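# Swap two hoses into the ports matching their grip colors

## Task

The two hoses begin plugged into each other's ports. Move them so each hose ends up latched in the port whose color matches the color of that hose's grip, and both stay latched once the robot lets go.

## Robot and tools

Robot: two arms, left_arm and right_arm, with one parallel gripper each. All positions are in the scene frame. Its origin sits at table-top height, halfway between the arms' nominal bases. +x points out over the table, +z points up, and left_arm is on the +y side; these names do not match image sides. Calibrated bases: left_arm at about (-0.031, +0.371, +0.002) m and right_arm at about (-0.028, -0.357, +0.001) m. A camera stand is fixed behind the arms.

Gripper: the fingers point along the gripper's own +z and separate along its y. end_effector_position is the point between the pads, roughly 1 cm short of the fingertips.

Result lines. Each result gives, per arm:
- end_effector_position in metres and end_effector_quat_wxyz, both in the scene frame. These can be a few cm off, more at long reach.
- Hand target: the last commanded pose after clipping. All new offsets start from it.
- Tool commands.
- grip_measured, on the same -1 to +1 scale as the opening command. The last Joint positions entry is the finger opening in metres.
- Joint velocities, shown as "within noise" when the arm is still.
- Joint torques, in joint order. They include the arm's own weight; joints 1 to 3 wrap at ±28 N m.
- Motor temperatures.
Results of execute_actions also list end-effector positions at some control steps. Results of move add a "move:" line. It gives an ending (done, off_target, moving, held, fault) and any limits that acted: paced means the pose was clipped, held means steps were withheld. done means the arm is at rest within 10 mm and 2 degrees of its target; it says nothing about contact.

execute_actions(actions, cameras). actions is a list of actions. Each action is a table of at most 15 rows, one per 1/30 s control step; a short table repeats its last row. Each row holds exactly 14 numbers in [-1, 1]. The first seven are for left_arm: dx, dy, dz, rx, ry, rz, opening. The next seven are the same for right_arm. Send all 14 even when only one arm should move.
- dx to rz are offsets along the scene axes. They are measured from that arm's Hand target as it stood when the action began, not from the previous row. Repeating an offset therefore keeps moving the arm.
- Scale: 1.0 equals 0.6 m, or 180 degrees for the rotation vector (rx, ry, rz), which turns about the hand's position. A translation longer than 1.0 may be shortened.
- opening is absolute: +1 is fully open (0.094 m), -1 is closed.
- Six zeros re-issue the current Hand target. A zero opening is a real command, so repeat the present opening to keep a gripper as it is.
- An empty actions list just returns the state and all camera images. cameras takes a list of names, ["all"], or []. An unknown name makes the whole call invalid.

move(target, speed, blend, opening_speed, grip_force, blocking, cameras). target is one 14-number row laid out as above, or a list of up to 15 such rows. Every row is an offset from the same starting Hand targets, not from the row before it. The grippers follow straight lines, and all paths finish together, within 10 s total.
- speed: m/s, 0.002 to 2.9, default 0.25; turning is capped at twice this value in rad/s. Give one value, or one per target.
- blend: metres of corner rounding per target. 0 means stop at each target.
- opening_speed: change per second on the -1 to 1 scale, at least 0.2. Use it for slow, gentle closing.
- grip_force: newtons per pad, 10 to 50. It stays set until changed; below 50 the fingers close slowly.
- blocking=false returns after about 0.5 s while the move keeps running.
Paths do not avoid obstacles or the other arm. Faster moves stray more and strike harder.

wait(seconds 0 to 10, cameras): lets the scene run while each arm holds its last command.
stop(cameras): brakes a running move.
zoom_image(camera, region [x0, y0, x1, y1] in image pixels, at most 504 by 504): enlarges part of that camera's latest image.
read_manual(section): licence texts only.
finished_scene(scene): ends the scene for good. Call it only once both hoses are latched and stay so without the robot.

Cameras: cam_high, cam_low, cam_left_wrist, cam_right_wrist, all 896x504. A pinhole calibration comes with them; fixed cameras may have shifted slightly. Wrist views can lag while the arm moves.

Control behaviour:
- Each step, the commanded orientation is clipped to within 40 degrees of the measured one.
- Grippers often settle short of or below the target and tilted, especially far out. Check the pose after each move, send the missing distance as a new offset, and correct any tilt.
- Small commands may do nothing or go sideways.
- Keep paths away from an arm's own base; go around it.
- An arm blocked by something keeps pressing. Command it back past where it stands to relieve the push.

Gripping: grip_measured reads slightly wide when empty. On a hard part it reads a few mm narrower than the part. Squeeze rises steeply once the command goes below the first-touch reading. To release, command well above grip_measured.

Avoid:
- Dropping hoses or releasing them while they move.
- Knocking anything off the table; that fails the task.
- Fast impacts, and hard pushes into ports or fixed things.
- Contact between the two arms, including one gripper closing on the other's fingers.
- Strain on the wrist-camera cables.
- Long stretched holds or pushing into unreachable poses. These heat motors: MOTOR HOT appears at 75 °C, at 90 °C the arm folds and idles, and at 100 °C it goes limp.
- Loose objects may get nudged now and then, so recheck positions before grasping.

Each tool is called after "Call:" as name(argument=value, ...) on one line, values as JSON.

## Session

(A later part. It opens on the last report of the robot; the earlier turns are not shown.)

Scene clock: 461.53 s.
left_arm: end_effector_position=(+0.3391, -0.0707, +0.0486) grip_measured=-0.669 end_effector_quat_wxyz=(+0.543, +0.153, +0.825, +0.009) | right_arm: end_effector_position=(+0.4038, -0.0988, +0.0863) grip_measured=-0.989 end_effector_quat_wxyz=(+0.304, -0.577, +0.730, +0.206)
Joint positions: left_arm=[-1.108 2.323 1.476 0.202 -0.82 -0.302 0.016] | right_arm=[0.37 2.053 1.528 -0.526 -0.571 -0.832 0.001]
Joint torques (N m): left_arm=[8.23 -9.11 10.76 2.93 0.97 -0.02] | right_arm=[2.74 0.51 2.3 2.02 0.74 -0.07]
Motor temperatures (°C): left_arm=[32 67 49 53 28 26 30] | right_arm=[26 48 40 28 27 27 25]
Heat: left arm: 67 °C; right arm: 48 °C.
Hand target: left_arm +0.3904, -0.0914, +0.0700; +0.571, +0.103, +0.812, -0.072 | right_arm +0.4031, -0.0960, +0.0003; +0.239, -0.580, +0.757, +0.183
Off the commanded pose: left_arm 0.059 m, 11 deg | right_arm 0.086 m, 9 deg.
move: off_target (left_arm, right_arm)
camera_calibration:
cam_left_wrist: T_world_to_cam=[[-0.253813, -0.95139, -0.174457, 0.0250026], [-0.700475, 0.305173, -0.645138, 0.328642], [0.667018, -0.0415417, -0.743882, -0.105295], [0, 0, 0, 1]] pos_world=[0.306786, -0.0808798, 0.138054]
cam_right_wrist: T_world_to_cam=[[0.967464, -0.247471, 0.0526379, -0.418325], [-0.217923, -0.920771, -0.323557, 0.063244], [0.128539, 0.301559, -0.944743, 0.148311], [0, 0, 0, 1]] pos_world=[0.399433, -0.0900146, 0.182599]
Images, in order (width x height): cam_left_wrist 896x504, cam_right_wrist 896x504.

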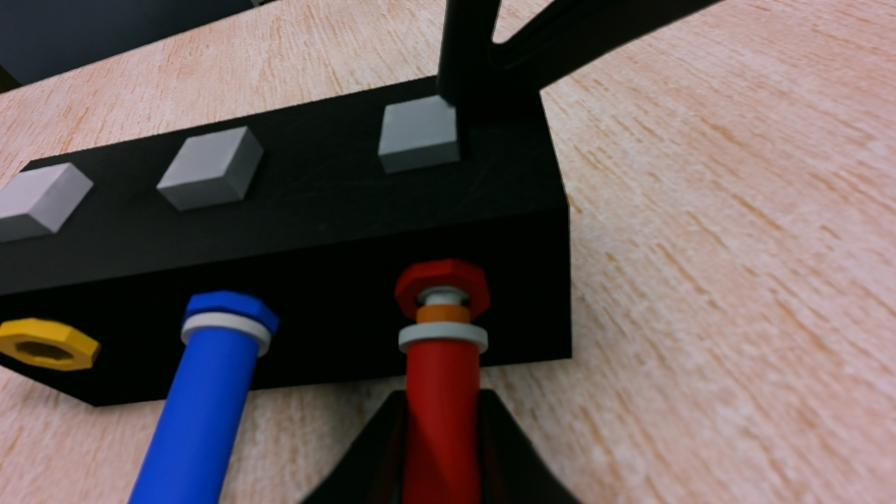

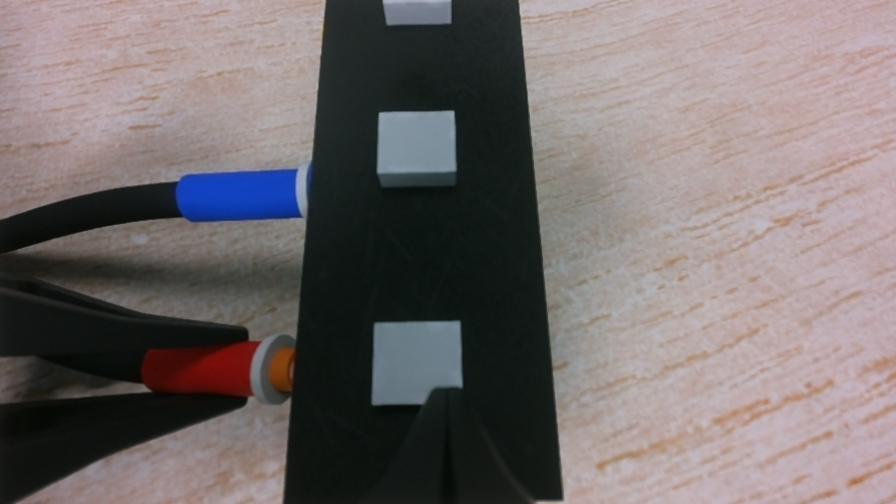

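Call:
move(target=[-0.075,0.0215,0.018,0,0,0,-0.8,0,0,0,0,0,0,-1], speed=0.1, grip_force=[12,50], cameras=["cam_left_wrist"])

Call:
zoom_image(camera="cam_left_wrist", region=[370, 230, 520, 380])

Scene clock: 476.70 s.
left_arm: end_effector_position=(+0.3374, -0.0710, +0.0493) grip_measured=-0.651 end_effector_quat_wxyz=(+0.552, +0.133, +0.823, -0.022) | right_arm: end_effector_position=(+0.4038, -0.0988, +0.0863) grip_measured=-0.989 end_effector_quat_wxyz=(+0.304, -0.577, +0.730, +0.206)
Joint positions: left_arm=[-1.107 2.312 1.426 0.292 -0.802 -0.331 0.016] | right_arm=[0.37 2.053 1.528 -0.526 -0.571 -0.832 0.001]
Joint torques (N m): left_arm=[1.74 -15.12 4.86 2.21 0.17 -0.22] | right_arm=[2.7 0.53 2.3 2.02 0.74 -0.06]
Motor temperatures (°C): left_arm=[33 67 50 55 28 26 30] | right_arm=[26 45 39 29 27 27 25]
Heat: left arm: 67 °C; right arm: 45 °C.
Hand target: left_arm +0.3453, -0.0785, +0.0808; +0.571, +0.103, +0.812, -0.072 | right_arm +0.4031, -0.0960, +0.0003; +0.239, -0.580, +0.757, +0.183
Off the commanded pose: left_arm 0.033 m, 7 deg | right_arm 0.086 m, 9 deg.
grip_force (N): 12, 50
move: off_target (left_arm, right_arm)
camera_calibration:
cam_left_wrist: T_world_to_cam=[[-0.254596, -0.961445, -0.103947, 0.0204422], [-0.694068, 0.256518, -0.672658, 0.323657], [0.673387, -0.0991095, -0.732616, -0.110423], [0, 0, 0, 1]] pos_world=[0.304202, -0.0743139, 0.138938]
Images, in order (width x height): cam_left_wrist 896x504.

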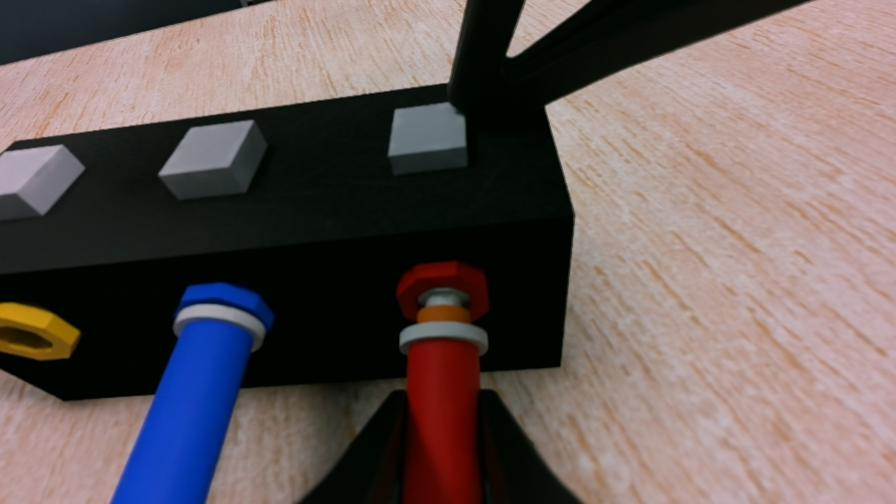

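Scaled by 3.360.

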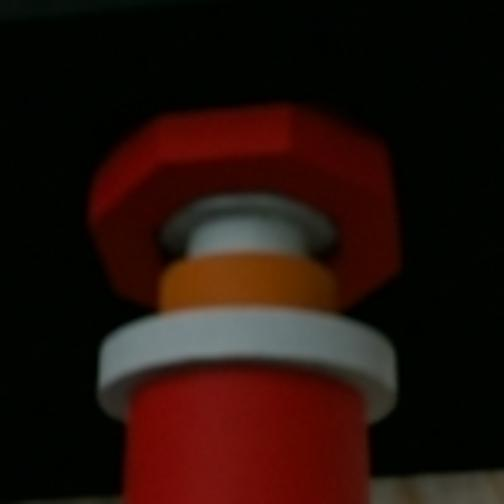

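Call:
move(target=[0.0,0.0,0.03,0,0,0,-0.75,0,0,0,0,0,0,-1], speed=0.1, grip_force=[10,50], cameras=["cam_left_wrist"])

Call:
zoom_image(camera="cam_left_wrist", region=[370, 230, 520, 380])

Scene clock: 480.53 s.
left_arm: end_effector_position=(+0.3350, -0.0699, +0.0504) grip_measured=-0.649 end_effector_quat_wxyz=(+0.539, +0.141, +0.830, -0.025) | right_arm: end_effector_position=(+0.4038, -0.0988, +0.0863) grip_measured=-0.989 end_effector_quat_wxyz=(+0.304, -0.577, +0.730, +0.206)
Joint positions: left_arm=[-1.104 2.291 1.426 0.24 -0.775 -0.344 0.016] | right_arm=[0.37 2.053 1.528 -0.526 -0.571 -0.832 0.001]
Joint torques (N m): left_arm=[1.47 -16.46 5.91 2.2 -0.14 -0.1] | right_arm=[2.73 0.53 2.3 2.02 0.74 -0.07]
Motor temperatures (°C): left_arm=[33 69 49 54 28 26 30] | right_arm=[26 44 39 30 27 27 25]
Heat: left arm: 69 °C; right arm: 44 °C.
Hand target: left_arm +0.3453, -0.0785, +0.0988; +0.571, +0.103, +0.812, -0.072 | right_arm +0.4031, -0.0960, +0.0003; +0.239, -0.580, +0.757, +0.183
Off the commanded pose: left_arm 0.050 m, 8 deg | right_arm 0.086 m, 9 deg.
grip_force (N): 10, 50
move: off_target (left_arm, right_arm)
camera_calibration:
cam_left_wrist: T_world_to_cam=[[-0.270798, -0.956977, -0.104228, 0.0268309], [-0.710308, 0.271718, -0.649332, 0.327873], [0.649716, -0.101804, -0.753329, -0.0991119], [0, 0, 0, 1]] pos_world=[0.304551, -0.0735026, 0.141031]
Images, in order (width x height): cam_left_wrist 896x504.

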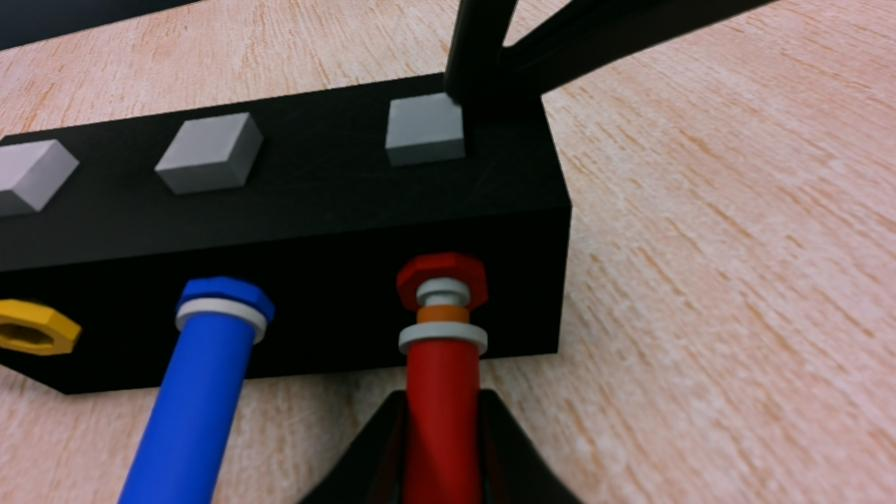

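Scaled by 3.360.

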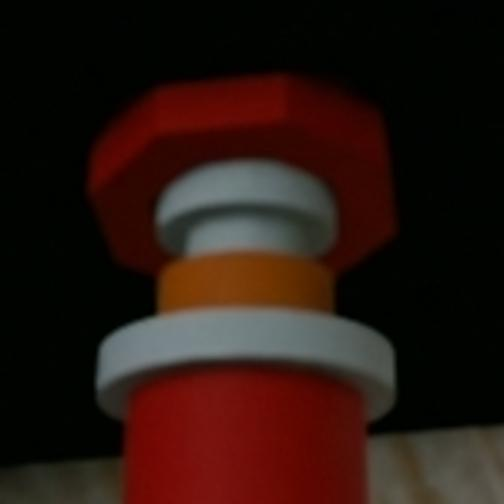

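Call:
move(target=[[0.0,0.0,0.0,0,0,0,-0.9,0,0,0,0,0,0,-1],[0.03,-0.0075,0.0,0,0,0,-0.9,0,0,0,0,0,0,-1],[0.09,-0.022,-0.01,0,0,0,-0.9,0,0,0,0,0,0,-1]], speed=[0.1,0.1,0.15], blend=[0,0.005,0], grip_force=[50,50], cameras=["cam_left_wrist"])

Call:
zoom_image(camera="cam_left_wrist", region=[370, 230, 520, 380])

Scene clock: 486.17 s.
left_arm: end_effector_position=(+0.3402, -0.0705, +0.0526) grip_measured=-0.669 end_effector_quat_wxyz=(+0.518, +0.165, +0.839, -0.003) | right_arm: end_effector_position=(+0.4038, -0.0988, +0.0863) grip_measured=-0.989 end_effector_quat_wxyz=(+0.304, -0.577, +0.730, +0.206)
Joint positions: left_arm=[-1.091 2.293 1.497 0.108 -0.751 -0.322 0.016] | right_arm=[0.37 2.053 1.528 -0.526 -0.571 -0.832 0.001]
Joint torques (N m): left_arm=[8.06 -10.02 11.52 3.17 0.31 0.24] | right_arm=[2.71 0.51 2.3 2.02 0.74 -0.07]
Motor temperatures (°C): left_arm=[32 71 49 53 28 26 30] | right_arm=[26 43 38 30 27 27 25]
Heat: left arm: 71 °C; right arm: 43 °C.
Hand target: left_arm +0.3993, -0.0917, +0.0930; +0.571, +0.102, +0.811, -0.072 | right_arm +0.4031, -0.0960, +0.0003; +0.239, -0.580, +0.757, +0.183
Off the commanded pose: left_arm 0.074 m, 13 deg | right_arm 0.086 m, 9 deg.
move: off_target (left_arm, right_arm)
camera_calibration:
cam_left_wrist: T_world_to_cam=[[-0.290463, -0.943614, -0.15882, 0.0383555], [-0.729731, 0.325801, -0.60112, 0.341127], [0.618969, -0.0587075, -0.783218, -0.0858125], [0, 0, 0, 1]] pos_world=[0.313187, -0.0799846, 0.14394]
Images, in order (width x height): cam_left_wrist 896x504.

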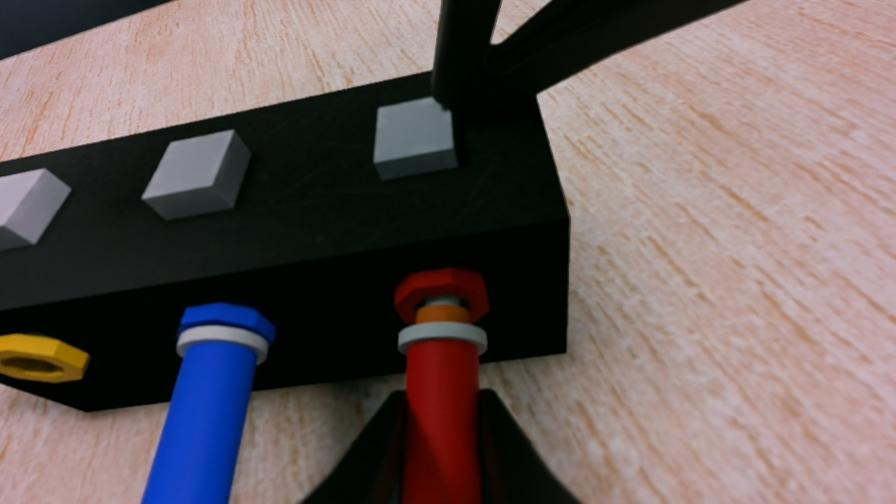

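Scaled by 3.360.

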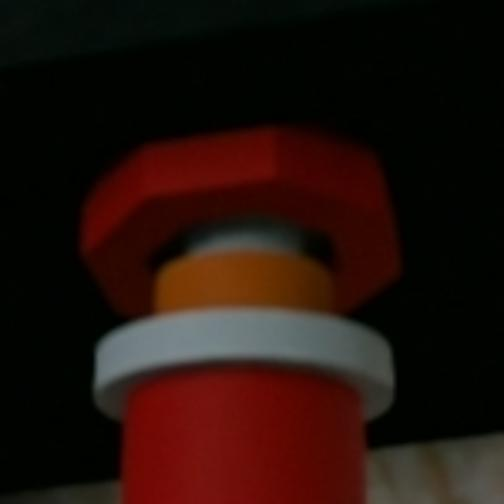

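Call:
move(target=[[-0.02,0.005,0.01,0,0,0,-0.9,0,0,0,0,0,0,-1],[0.045,-0.02,0.012,-0.02,0,0,-0.9,0,0,0,0,0,0,-1]], speed=[0.15,0.15], blend=[0.003,0], cameras=["cam_left_wrist"])

Call:
zoom_image(camera="cam_left_wrist", region=[370, 230, 520, 380])

Scene clock: 490.37 s.
left_arm: end_effector_position=(+0.3411, -0.0705, +0.0539) grip_measured=-0.669 end_effector_quat_wxyz=(+0.498, +0.178, +0.849, +0.012) | right_arm: end_effector_position=(+0.4038, -0.0988, +0.0863) grip_measured=-0.989 end_effector_quat_wxyz=(+0.304, -0.577, +0.730, +0.206)
Joint positions: left_arm=[-1.087 2.297 1.558 -0.01 -0.739 -0.328 0.016] | right_arm=[0.37 2.053 1.528 -0.526 -0.571 -0.832 0.001]
Joint torques (N m): left_arm=[10.86 -9.35 12.46 3.88 0.55 0.07] | right_arm=[2.7 0.53 2.29 2.02 0.74 -0.07]
Motor temperatures (°C): left_arm=[33 71 50 55 28 26 30] | right_arm=[26 43 38 30 27 27 25]
Heat: left arm: 71 °C; right arm: 43 °C.
Hand target: left_arm +0.4263, -0.1037, +0.1000; +0.574, +0.085, +0.809, -0.097 | right_arm +0.4031, -0.0960, +0.0003; +0.239, -0.580, +0.757, +0.183
Off the commanded pose: left_arm 0.102 m, 19 deg | right_arm 0.086 m, 9 deg.
move: off_target (left_arm, right_arm)
camera_calibration:
cam_left_wrist: T_world_to_cam=[[-0.299303, -0.934985, -0.190317, 0.0440879], [-0.750566, 0.353862, -0.558062, 0.34929], [0.589125, -0.0241841, -0.80768, -0.0713968], [0, 0, 0, 1]] pos_world=[0.317423, -0.0841056, 0.145651]
Images, in order (width x height): cam_left_wrist 896x504.

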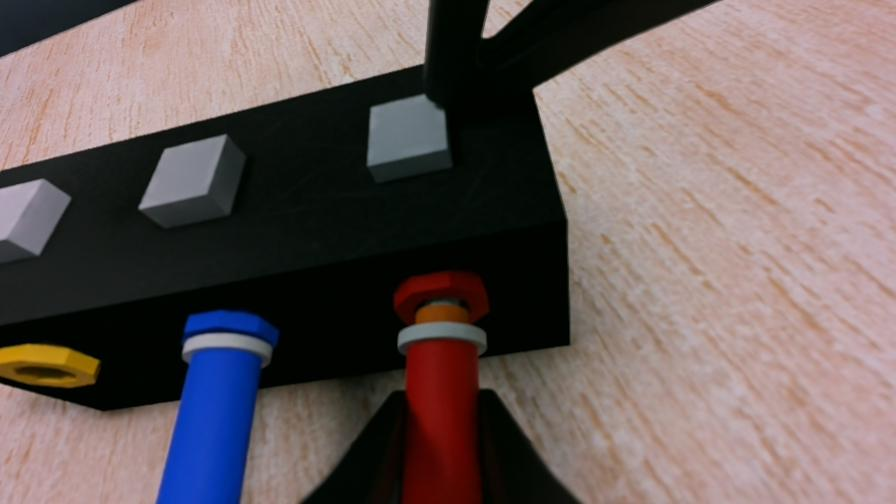

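Scaled by 3.360.

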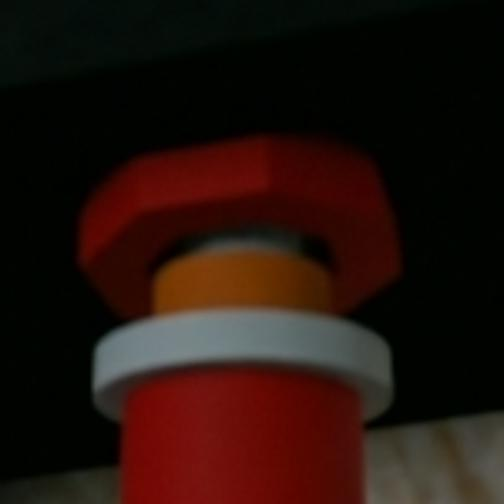

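Call:
move(target=[[-0.06,0.015,-0.005,-0.07,-0.038,0.012,-0.9,0,0,0,0,0,0,-1],[0.01,-0.006,-0.01,-0.07,-0.038,0.012,-0.9,0,0,0,0,0,0,-1]], speed=[0.15,0.12], blend=[0.0,0], cameras=["cam_left_wrist"])

Call:
zoom_image(camera="cam_left_wrist", region=[370, 230, 520, 380])

Scene clock: 498.57 s.
left_arm: end_effector_position=(+0.3415, -0.0734, +0.0500) grip_measured=-0.669 end_effector_quat_wxyz=(+0.575, +0.086, +0.812, -0.049) | right_arm: end_effector_position=(+0.4038, -0.0988, +0.0863) grip_measured=-0.989 end_effector_quat_wxyz=(+0.304, -0.577, +0.730, +0.206)
Joint positions: left_arm=[-1.111 2.344 1.42 0.402 -0.838 -0.384 0.016] | right_arm=[0.37 2.053 1.528 -0.526 -0.571 -0.832 0.001]
Joint torques (N m): left_arm=[12.71 -7.91 14.34 3.86 1.34 0.24] | right_arm=[2.7 0.51 2.3 2.02 0.74 -0.07]
Motor temperatures (°C): left_arm=[34 69 53 59 28 26 30] | right_arm=[26 42 38 30 27 27 25]
Heat: left arm: 69 °C; right arm: 42 °C.
Hand target: left_arm +0.4323, -0.1074, +0.0942; +0.628, +0.012, +0.759, -0.169 | right_arm +0.4031, -0.0960, +0.0003; +0.239, -0.580, +0.757, +0.183
Off the commanded pose: left_arm 0.106 m, 18 deg | right_arm 0.086 m, 9 deg.
move: off_target (left_arm, right_arm)
camera_calibration:
cam_left_wrist: T_world_to_cam=[[-0.206753, -0.978316, -0.0123116, -0.00296775], [-0.675568, 0.151851, -0.721491, 0.316136], [0.707716, -0.140853, -0.692314, -0.129727], [0, 0, 0, 1]] pos_world=[0.304768, -0.0691814, 0.138241]
Images, in order (width x height): cam_left_wrist 896x504.

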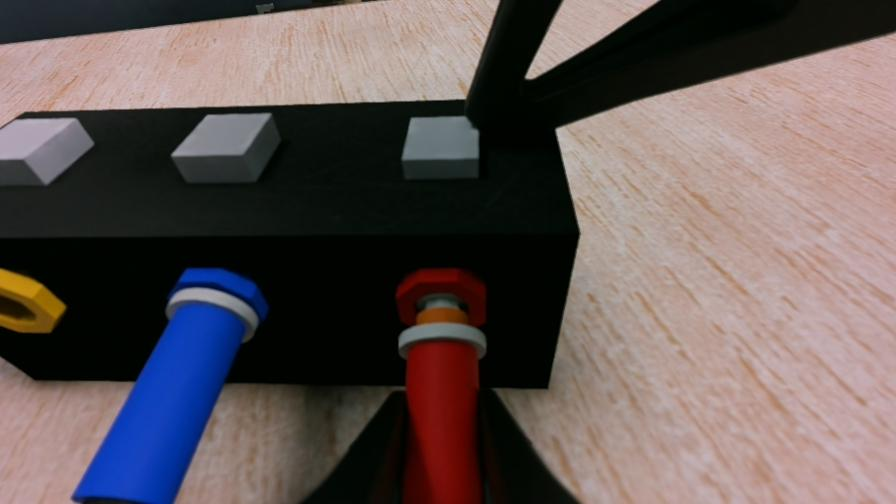

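Scaled by 3.360.

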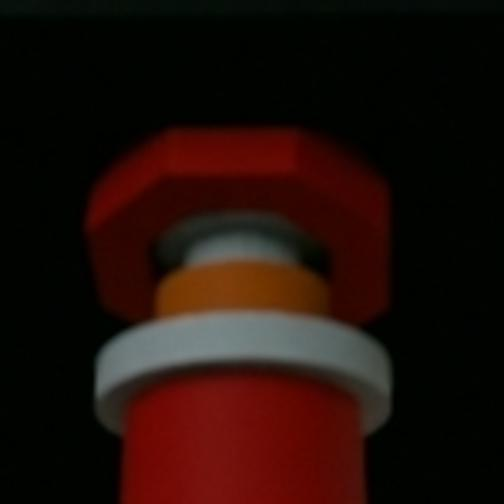

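Call:
move(target=[[-0.05,0.0,0.035,0.005,0.003,0.0,-0.9,0,0,0,0,0,0,-1],[-0.01,-0.035,0.035,0.005,0.003,0,-0.9,0,0,0,0,0,0,-1]], speed=[0.15,0.15], cameras=["cam_left_wrist"])

Call:
zoom_image(camera="cam_left_wrist", region=[370, 230, 520, 380])

Scene clock: 511.30 s.
left_arm: end_effector_position=(+0.3412, -0.0743, +0.0514) grip_measured=-0.669 end_effector_quat_wxyz=(+0.556, +0.107, +0.824, -0.002) | right_arm: end_effector_position=(+0.4038, -0.0988, +0.0863) grip_measured=-0.989 end_effector_quat_wxyz=(+0.304, -0.577, +0.730, +0.206)
Joint positions: left_arm=[-1.118 2.351 1.516 0.202 -0.87 -0.386 0.016] | right_arm=[0.37 2.053 1.528 -0.526 -0.571 -0.832 0.001]
Joint torques (N m): left_arm=[10.06 -10.7 14.52 4.15 1.2 0.1] | right_arm=[2.7 0.53 2.29 2.01 0.74 -0.07]
Motor temperatures (°C): left_arm=[35 68 55 66 29 26 30] | right_arm=[26 41 38 31 27 27 25]
Heat: left arm: 68 °C; right arm: 41 °C.
Hand target: left_arm +0.4263, -0.1284, +0.1152; +0.625, +0.016, +0.763, -0.163 | right_arm +0.4031, -0.0960, +0.0003; +0.239, -0.580, +0.757, +0.183
Off the commanded pose: left_arm 0.119 m, 24 deg | right_arm 0.086 m, 9 deg.
move: off_target (left_arm, right_arm)
camera_calibration:
cam_left_wrist: T_world_to_cam=[[-0.189493, -0.975778, -0.109313, -0.00446313], [-0.703693, 0.212603, -0.67795, 0.328969], [0.684769, -0.0515442, -0.726935, -0.112383], [0, 0, 0, 1]] pos_world=[0.307604, -0.0800876, 0.140841]
Images, in order (width x height): cam_left_wrist 896x504.

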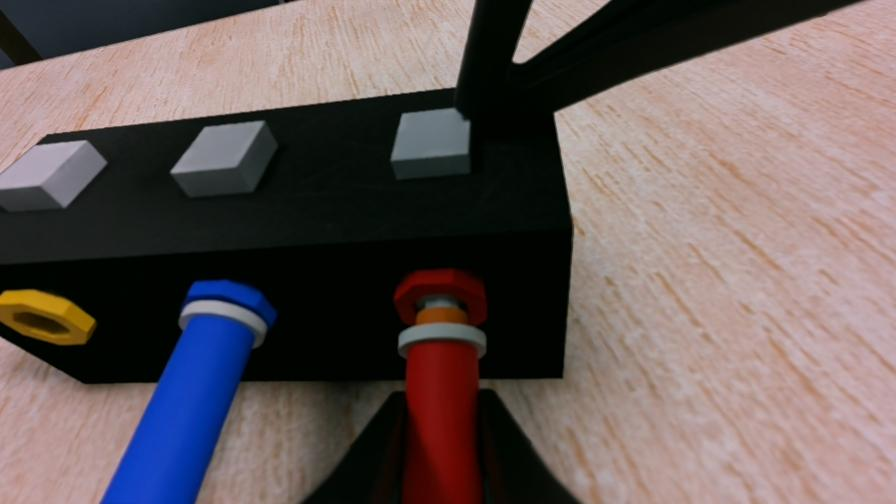

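Scaled by 3.360.

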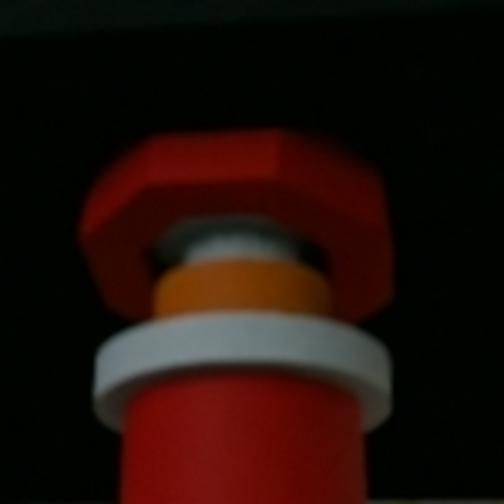

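Call:
move(target=[[-0.13,0.077,-0.0895,0.085,0.0355,-0.011,-0.9,0,0.0,0.2,0,0,0,-1],[-0.13,0.077,-0.0895,0.085,0.0355,-0.011,-0.9,0,-0.15,0.25,0,0,0,-1]], speed=0.15, blend=[0.02,0], cameras=["cam_left_wrist","cam_right_wrist"])

Call:
zoom_image(camera="cam_left_wrist", region=[370, 230, 520, 380])

Scene clock: 518.67 s.
left_arm: end_effector_position=(+0.3384, -0.0732, +0.0484) grip_measured=-0.669 end_effector_quat_wxyz=(+0.569, +0.104, +0.815, -0.026) | right_arm: end_effector_position=(+0.4017, -0.1901, +0.1233) grip_measured=-0.989 end_effector_quat_wxyz=(+0.210, -0.572, +0.771, +0.184)
Joint positions: left_arm=[-1.118 2.343 1.439 0.342 -0.851 -0.362 0.016] | right_arm=[0.201 2.072 1.814 -1.073 -0.518 -1.03 0.001]
Joint torques (N m): left_arm=[2.86 -13.09 4.9 2.17 0.74 0.1] | right_arm=[-0.1 -14.32 9.14 0.71 -0.57 -0.15]
Motor temperatures (°C): left_arm=[35 70 55 68 29 26 30] | right_arm=[26 42 38 31 27 27 25]
Heat: left arm: 70 °C; right arm: 42 °C.
Hand target: left_arm +0.3484, -0.0820, +0.0613; +0.571, +0.103, +0.812, -0.072 | right_arm +0.4030, -0.1859, +0.1503; +0.239, -0.580, +0.757, +0.183
Off the commanded pose: left_arm 0.019 m, 5 deg | right_arm 0.027 m, 4 deg.
move: off_target (left_arm, right_arm)
camera_calibration:
cam_left_wrist: T_world_to_cam=[[-0.211153, -0.974994, -0.0692856, 0.00113422], [-0.681078, 0.197602, -0.705043, 0.317252], [0.701104, -0.101683, -0.705772, -0.122863], [0, 0, 0, 1]] pos_world=[0.302453, -0.074077, 0.137042]
cam_right_wrist: T_world_to_cam=[[0.960234, -0.275974, -0.0422995, -0.431733], [-0.279197, -0.949278, -0.144642, -0.0121194], [-0.000236574, 0.1507, -0.988579, 0.239529], [0, 0, 0, 1]] pos_world=[0.411238, -0.166749, 0.216779]
Images, in order (width x height): cam_left_wrist 896x504, cam_right_wrist 896x504.

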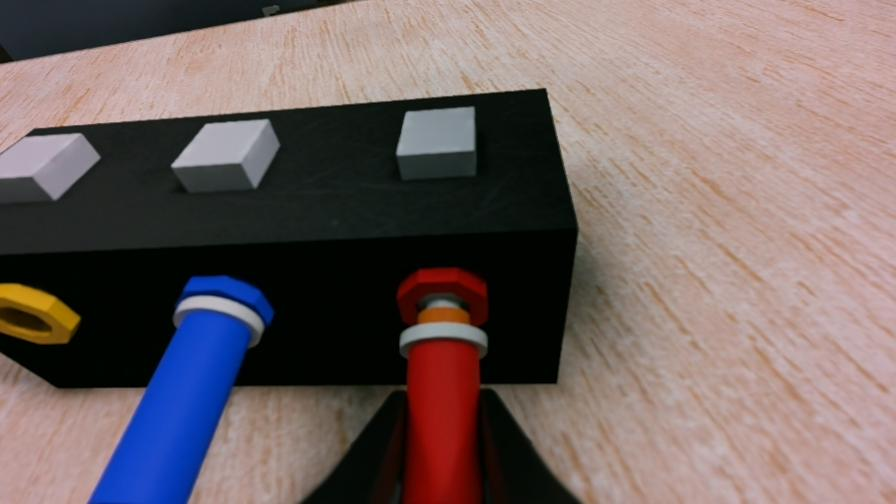

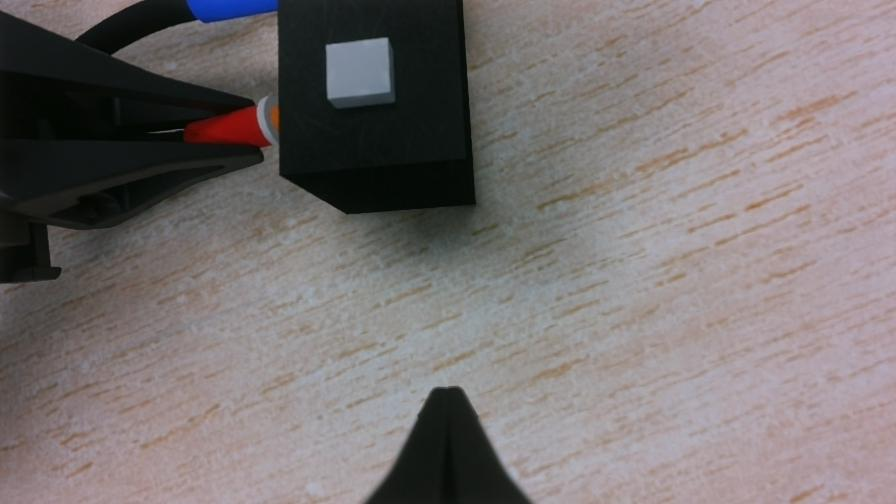

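Scaled by 3.360.

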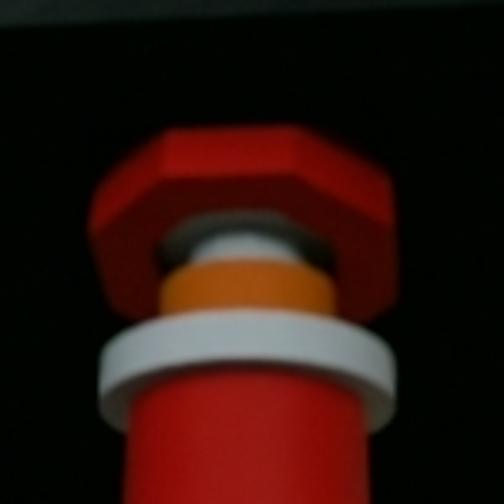

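Call:
move(target=[[0.01,-0.003,0.025,-0.01,-0.005,0,-0.9,0,0,0,0,0,0,-1],[0.085,-0.025,0.03,-0.04,-0.02,0.005,-0.9,0,0,0,0,0,0,-1]], speed=[0.1,0.15], blend=[0,0], cameras=["cam_left_wrist"])

Call:
zoom_image(camera="cam_left_wrist", region=[370, 230, 520, 380])

Scene clock: 524.87 s.
left_arm: end_effector_position=(+0.3400, -0.0732, +0.0494) grip_measured=-0.669 end_effector_quat_wxyz=(+0.569, +0.109, +0.815, -0.027) | right_arm: end_effector_position=(+0.4016, -0.1900, +0.1233) grip_measured=-0.989 end_effector_quat_wxyz=(+0.210, -0.572, +0.771, +0.184)
Joint positions: left_arm=[-1.114 2.341 1.437 0.347 -0.842 -0.348 0.016] | right_arm=[0.201 2.072 1.814 -1.073 -0.519 -1.031 0.001]
Joint torques (N m): left_arm=[9.26 -9.18 11.36 3.22 1.15 0.26] | right_arm=[-0.09 -14.32 9.14 0.73 -0.57 -0.16]
Motor temperatures (°C): left_arm=[35 71 54 63 29 26 30] | right_arm=[26 46 39 30 27 27 25]
Heat: left arm: 71 °C; right arm: 46 °C.
Hand target: left_arm +0.3993, -0.0970, +0.0792; +0.602, +0.063, +0.788, -0.115 | right_arm +0.4031, -0.1859, +0.1503; +0.239, -0.580, +0.757, +0.183
Off the commanded pose: left_arm 0.071 m, 12 deg | right_arm 0.027 m, 4 deg.
move: off_target (left_arm, right_arm)
camera_calibration:
cam_left_wrist: T_world_to_cam=[[-0.218482, -0.973044, -0.0738374, 0.00442889], [-0.678768, 0.205896, -0.704897, 0.318893], [0.701099, -0.103889, -0.705456, -0.123425], [0, 0, 0, 1]] pos_world=[0.303956, -0.0741719, 0.138043]
Images, in order (width x height): cam_left_wrist 896x504.

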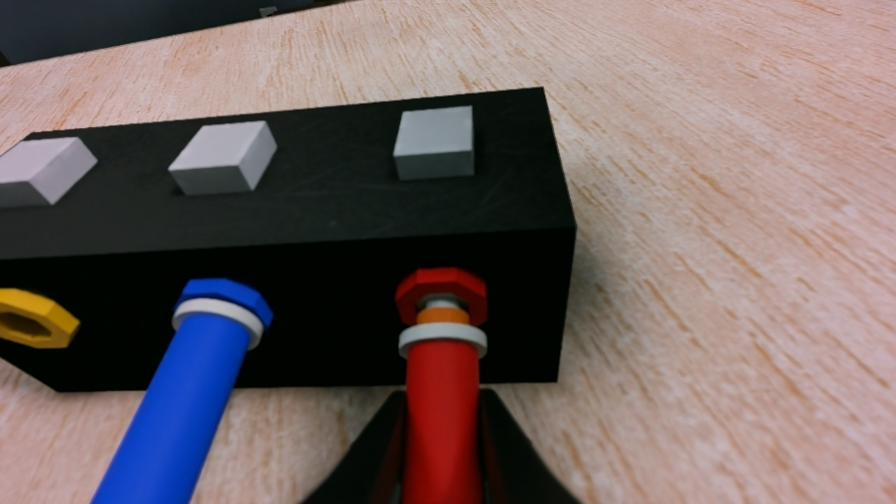

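Scaled by 3.360.

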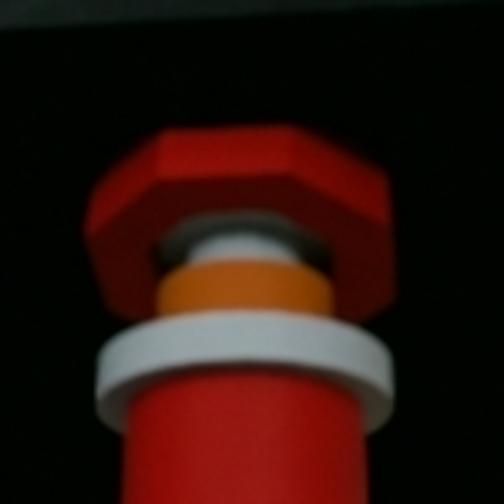

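Call:
move(target=[[0.05,-0.014,0.02,-0.02,0.0,0,-0.9,0,0,0,0,0,0,-1],[0.05,-0.05,0.02,-0.02,0,0,-0.9,0,0,0,0,0,0,-1],[0.05,-0.05,-0.02,-0.02,0.02,0,-0.9,0,0,0,0,0,0,-1],[0.05,0.01,-0.02,-0.02,0.02,0,-0.9,0,0,0,0,0,0,-1],[0.05,0.01,0.03,-0.02,-0.02,0,-0.9,0,0,0,0,0,0,-1],[0.05,-0.014,0.02,-0.02,0.0,0,-0.9,0,0,0,0,0,0,-1]], speed=0.1, blend=[0.005,0.005,0.005,0.005,0.005,0], cameras=["cam_left_wrist"])

Call:
zoom_image(camera="cam_left_wrist", region=[370, 230, 520, 380])

Scene clock: 545.67 s.
left_arm: end_effector_position=(+0.3416, -0.0741, +0.0490) grip_measured=-0.669 end_effector_quat_wxyz=(+0.558, +0.113, +0.822, +0.012) | right_arm: end_effector_position=(+0.4016, -0.1900, +0.1233) grip_measured=-0.989 end_effector_quat_wxyz=(+0.210, -0.572, +0.771, +0.184)
Joint positions: left_arm=[-1.121 2.365 1.529 0.195 -0.89 -0.368 0.016] | right_arm=[0.201 2.072 1.814 -1.073 -0.519 -1.031 0.001]
Joint torques (N m): left_arm=[13.37 -11.59 11.1 3.79 1.81 0.13] | right_arm=[-0.1 -14.31 9.14 0.73 -0.57 -0.16]
Motor temperatures (°C): left_arm=[36 67 55 62 29 26 30] | right_arm=[26 56 41 28 27 27 25]
Heat: left arm: 67 °C; right arm: 56 °C.
Hand target: left_arm +0.4293, -0.1055, +0.0915; +0.603, +0.044, +0.784, -0.139 | right_arm +0.4031, -0.1859, +0.1503; +0.239, -0.580, +0.757, +0.183
Off the commanded pose: left_arm 0.102 m, 20 deg | right_arm 0.027 m, 4 deg.
move: off_target (left_arm, right_arm)
camera_calibration:
cam_left_wrist: T_world_to_cam=[[-0.182729, -0.973335, -0.13867, -0.00516513], [-0.698909, 0.227799, -0.677963, 0.327067], [0.691474, -0.0269656, -0.721898, -0.115075], [0, 0, 0, 1]] pos_world=[0.307218, -0.082636, 0.137951]
Images, in order (width x height): cam_left_wrist 896x504.

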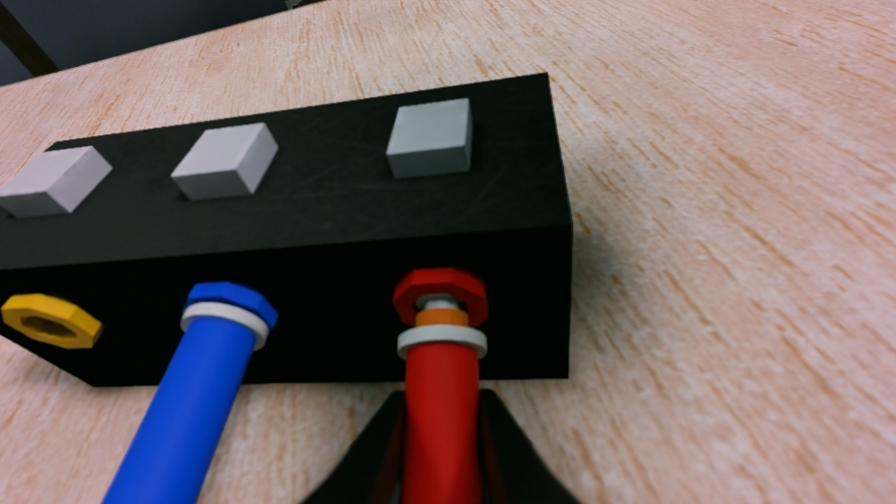

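Scaled by 3.360.

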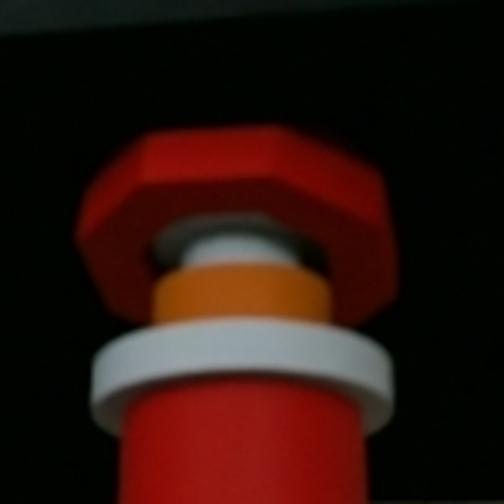

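Call:
move(target=[[-0.115,0.0325,0.0,0.06,0.085,0,-0.9,0,0,0,0,0,0,-1]], speed=0.1, cameras=["cam_left_wrist"])

Call:
zoom_image(camera="cam_left_wrist", region=[370, 230, 520, 380])

Scene clock: 557.33 s.
left_arm: end_effector_position=(+0.3379, -0.0723, +0.0546) grip_measured=-0.669 end_effector_quat_wxyz=(+0.462, +0.118, +0.879, -0.018) | right_arm: end_effector_position=(+0.4016, -0.1900, +0.1233) grip_measured=-0.989 end_effector_quat_wxyz=(+0.210, -0.572, +0.771, +0.184)
Joint positions: left_arm=[-1.084 2.305 1.649 -0.188 -0.698 -0.531 0.016] | right_arm=[0.201 2.072 1.814 -1.073 -0.519 -1.031 0.001]
Joint torques (N m): left_arm=[3.29 -13.98 8.9 2 0.08 -0.09] | right_arm=[-0.09 -14.34 9.14 0.72 -0.57 -0.16]
Motor temperatures (°C): left_arm=[37 71 56 65 30 26 30] | right_arm=[26 60 42 28 27 27 25]
Heat: left arm: 71 °C; right arm: 60 °C.
Hand target: left_arm +0.3604, -0.0859, +0.0913; +0.487, +0.081, +0.867, -0.070 | right_arm +0.4031, -0.1859, +0.1503; +0.239, -0.580, +0.757, +0.183
Off the commanded pose: left_arm 0.045 m, 8 deg | right_arm 0.027 m, 4 deg.
move: off_target (left_arm, right_arm)
camera_calibration:
cam_left_wrist: T_world_to_cam=[[-0.232813, -0.970094, -0.0686656, 0.0100236], [-0.828972, 0.234873, -0.507583, 0.362962], [0.508531, -0.0612501, -0.858862, -0.0416875], [0, 0, 0, 1]] pos_world=[0.324419, -0.0780795, 0.149118]
Images, in order (width x height): cam_left_wrist 896x504.

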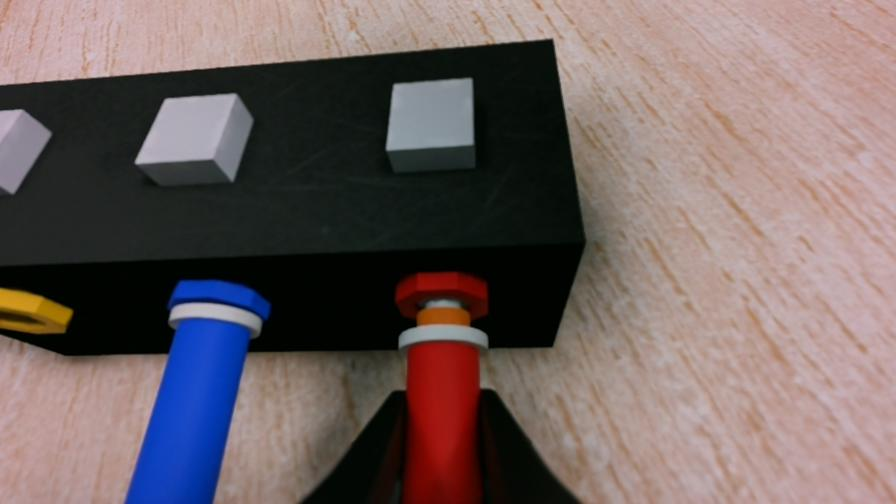

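Scaled by 3.360.

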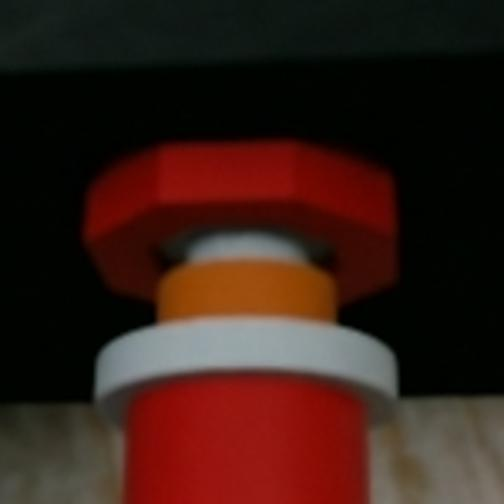

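Call:
move(target=[[0.075,-0.03,0.012,-0.03,0.0,0,-0.9,0,0,0,0,0,0,-1]], speed=0.12, cameras=["cam_left_wrist"])

Call:
zoom_image(camera="cam_left_wrist", region=[370, 230, 520, 380])

Scene clock: 561.83 s.
left_arm: end_effector_position=(+0.3417, -0.0726, +0.0590) grip_measured=-0.669 end_effector_quat_wxyz=(+0.418, +0.132, +0.899, -0.024) | right_arm: end_effector_position=(+0.4016, -0.1900, +0.1233) grip_measured=-0.989 end_effector_quat_wxyz=(+0.210, -0.572, +0.771, +0.184)
Joint positions: left_arm=[-1.055 2.309 1.745 -0.344 -0.602 -0.539 0.016] | right_arm=[0.201 2.072 1.814 -1.073 -0.519 -1.031 0.001]
Joint torques (N m): left_arm=[6.68 -10.32 10.99 3.37 -0.16 -0.03] | right_arm=[-0.12 -14.35 9.13 0.73 -0.57 -0.15]
Motor temperatures (°C): left_arm=[36 74 56 63 30 26 30] | right_arm=[26 61 42 28 27 27 25]
Heat: left arm: 74 °C; right arm: 61 °C.
Hand target: left_arm +0.4054, -0.1039, +0.0987; +0.490, +0.058, +0.862, -0.111 | right_arm +0.4031, -0.1859, +0.1503; +0.239, -0.580, +0.757, +0.183
Off the commanded pose: left_arm 0.081 m, 16 deg | right_arm 0.027 m, 4 deg.
move: off_target (left_arm, right_arm)
camera_calibration:
cam_left_wrist: T_world_to_cam=[[-0.265006, -0.96256, -0.0570144, 0.0217922], [-0.867259, 0.263778, -0.422236, 0.378584], [0.421466, -0.0624486, -0.904691, -0.00746907], [0, 0, 0, 1]] pos_world=[0.337253, -0.0793523, 0.154337]
Images, in order (width x height): cam_left_wrist 896x504.

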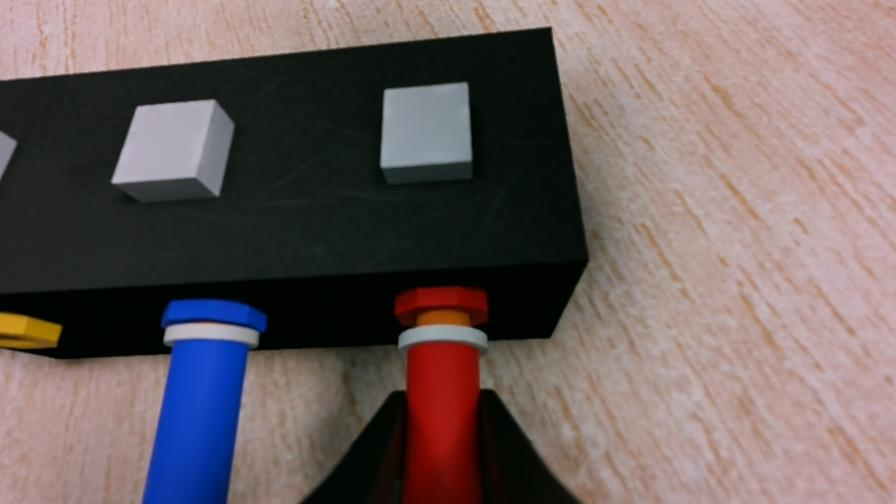

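Scaled by 3.360.

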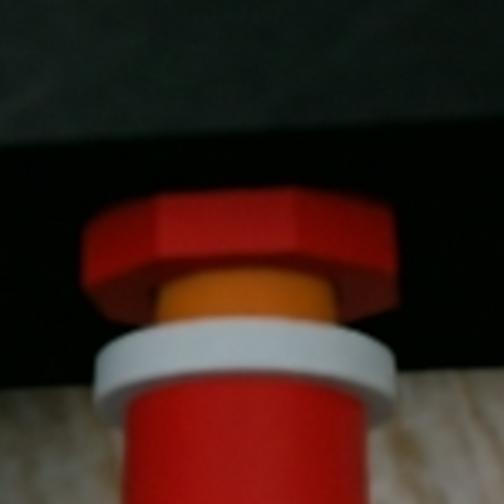

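Call:
move(target=[[0.04,-0.014,-0.004,-0.01,-0.01,0,-0.9,0,0,0,0,0,0,-1]], speed=0.12, cameras=["cam_left_wrist"])

Call:
zoom_image(camera="cam_left_wrist", region=[370, 230, 520, 380])

Scene clock: 566.57 s.
left_arm: end_effector_position=(+0.3475, -0.0740, +0.0560) grip_measured=-0.669 end_effector_quat_wxyz=(+0.411, +0.130, +0.902, -0.023) | right_arm: end_effector_position=(+0.4016, -0.1900, +0.1233) grip_measured=-0.989 end_effector_quat_wxyz=(+0.210, -0.572, +0.771, +0.184)
Joint positions: left_arm=[-1.045 2.334 1.786 -0.37 -0.589 -0.541 0.016] | right_arm=[0.201 2.072 1.814 -1.073 -0.519 -1.031 0.001]
Joint torques (N m): left_arm=[8.09 -9.47 11.25 3.9 -0.21 0.15] | right_arm=[-0.12 -14.32 9.16 0.73 -0.57 -0.16]
Motor temperatures (°C): left_arm=[36 73 56 64 29 26 30] | right_arm=[26 63 42 28 27 27 25]
Heat: left arm: 73 °C; right arm: 63 °C.
Hand target: left_arm +0.4293, -0.1124, +0.0962; +0.505, +0.052, +0.853, -0.123 | right_arm +0.4031, -0.1859, +0.1503; +0.239, -0.580, +0.757, +0.183
Off the commanded pose: left_arm 0.099 m, 19 deg | right_arm 0.027 m, 4 deg.
move: off_target (left_arm, right_arm)
camera_calibration:
cam_left_wrist: T_world_to_cam=[[-0.26223, -0.96341, -0.0554687, 0.0206301], [-0.874107, 0.26149, -0.40934, 0.38421], [0.408867, -0.0588556, -0.910694, -0.00776985], [0, 0, 0, 1]] pos_world=[0.344427, -0.0810492, 0.151341]
Images, in order (width x height): cam_left_wrist 896x504.

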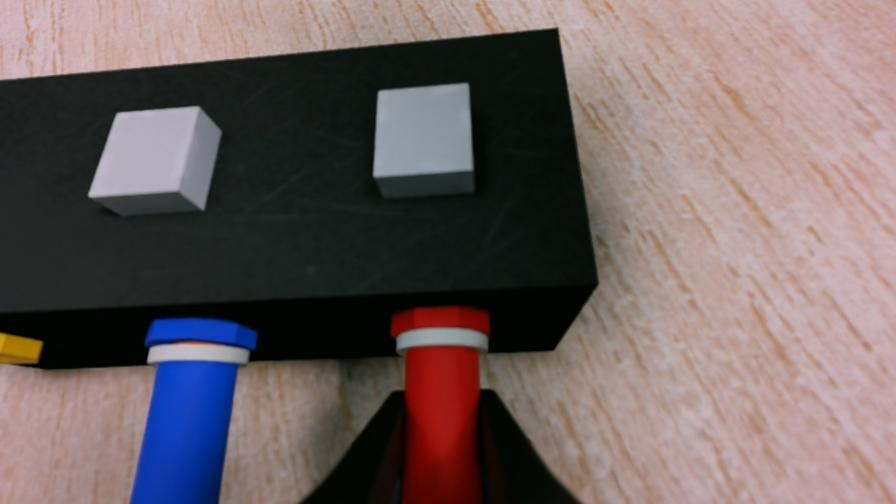

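Scaled by 3.360.

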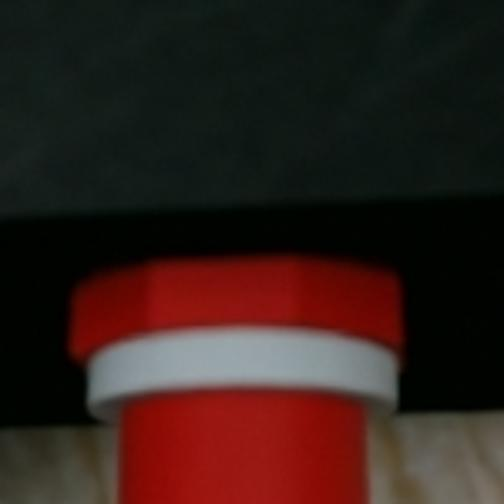

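Call:
move(target=[[-0.149,0.062,-0.05,0.05,0.07,0,-0.9,0,0,0,0,0,0,-1]], speed=0.12, cameras=["cam_left_wrist"])

Scene clock: 570.47 s.
left_arm: end_effector_position=(+0.3442, -0.0746, +0.0546) grip_measured=-0.669 end_effector_quat_wxyz=(+0.404, +0.087, +0.910, -0.045) | right_arm: end_effector_position=(+0.4016, -0.1900, +0.1233) grip_measured=-0.989 end_effector_quat_wxyz=(+0.210, -0.572, +0.771, +0.184)
Joint positions: left_arm=[-1.048 2.333 1.786 -0.382 -0.579 -0.647 0.016] | right_arm=[0.201 2.072 1.814 -1.073 -0.519 -1.031 0.001]
Joint torques (N m): left_arm=[0.14 -14.75 4.53 1.35 -0.07 -0.23] | right_arm=[-0.09 -14.34 9.14 0.72 -0.58 -0.15]
Motor temperatures (°C): left_arm=[36 74 56 64 29 26 30] | right_arm=[26 63 42 28 27 27 25]
Heat: left arm: 74 °C; right arm: 63 °C.
Hand target: left_arm +0.3399, -0.0752, +0.0663; +0.403, +0.078, +0.910, -0.061 | right_arm +0.4031, -0.1859, +0.1503; +0.239, -0.580, +0.757, +0.183
Off the commanded pose: left_arm 0.012 m, 2 deg | right_arm 0.027 m, 4 deg.
move: off_target (left_arm, right_arm)
camera_calibration:
cam_left_wrist: T_world_to_cam=[[-0.203105, -0.978921, 0.0215145, -0.00659202], [-0.89895, 0.177713, -0.400383, 0.382694], [0.38812, -0.10066, -0.916095, -0.00330677], [0, 0, 0, 1]] pos_world=[0.343967, -0.0747956, 0.150337]
Images, in order (width x height): cam_left_wrist 896x504.

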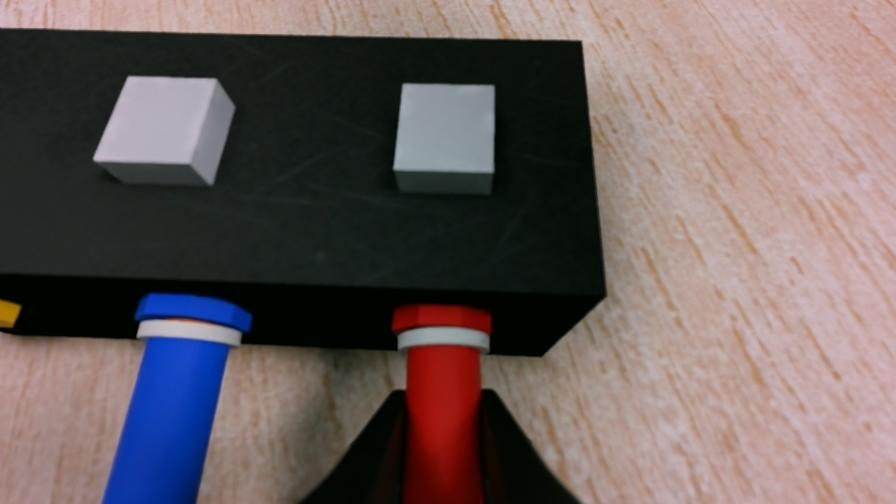

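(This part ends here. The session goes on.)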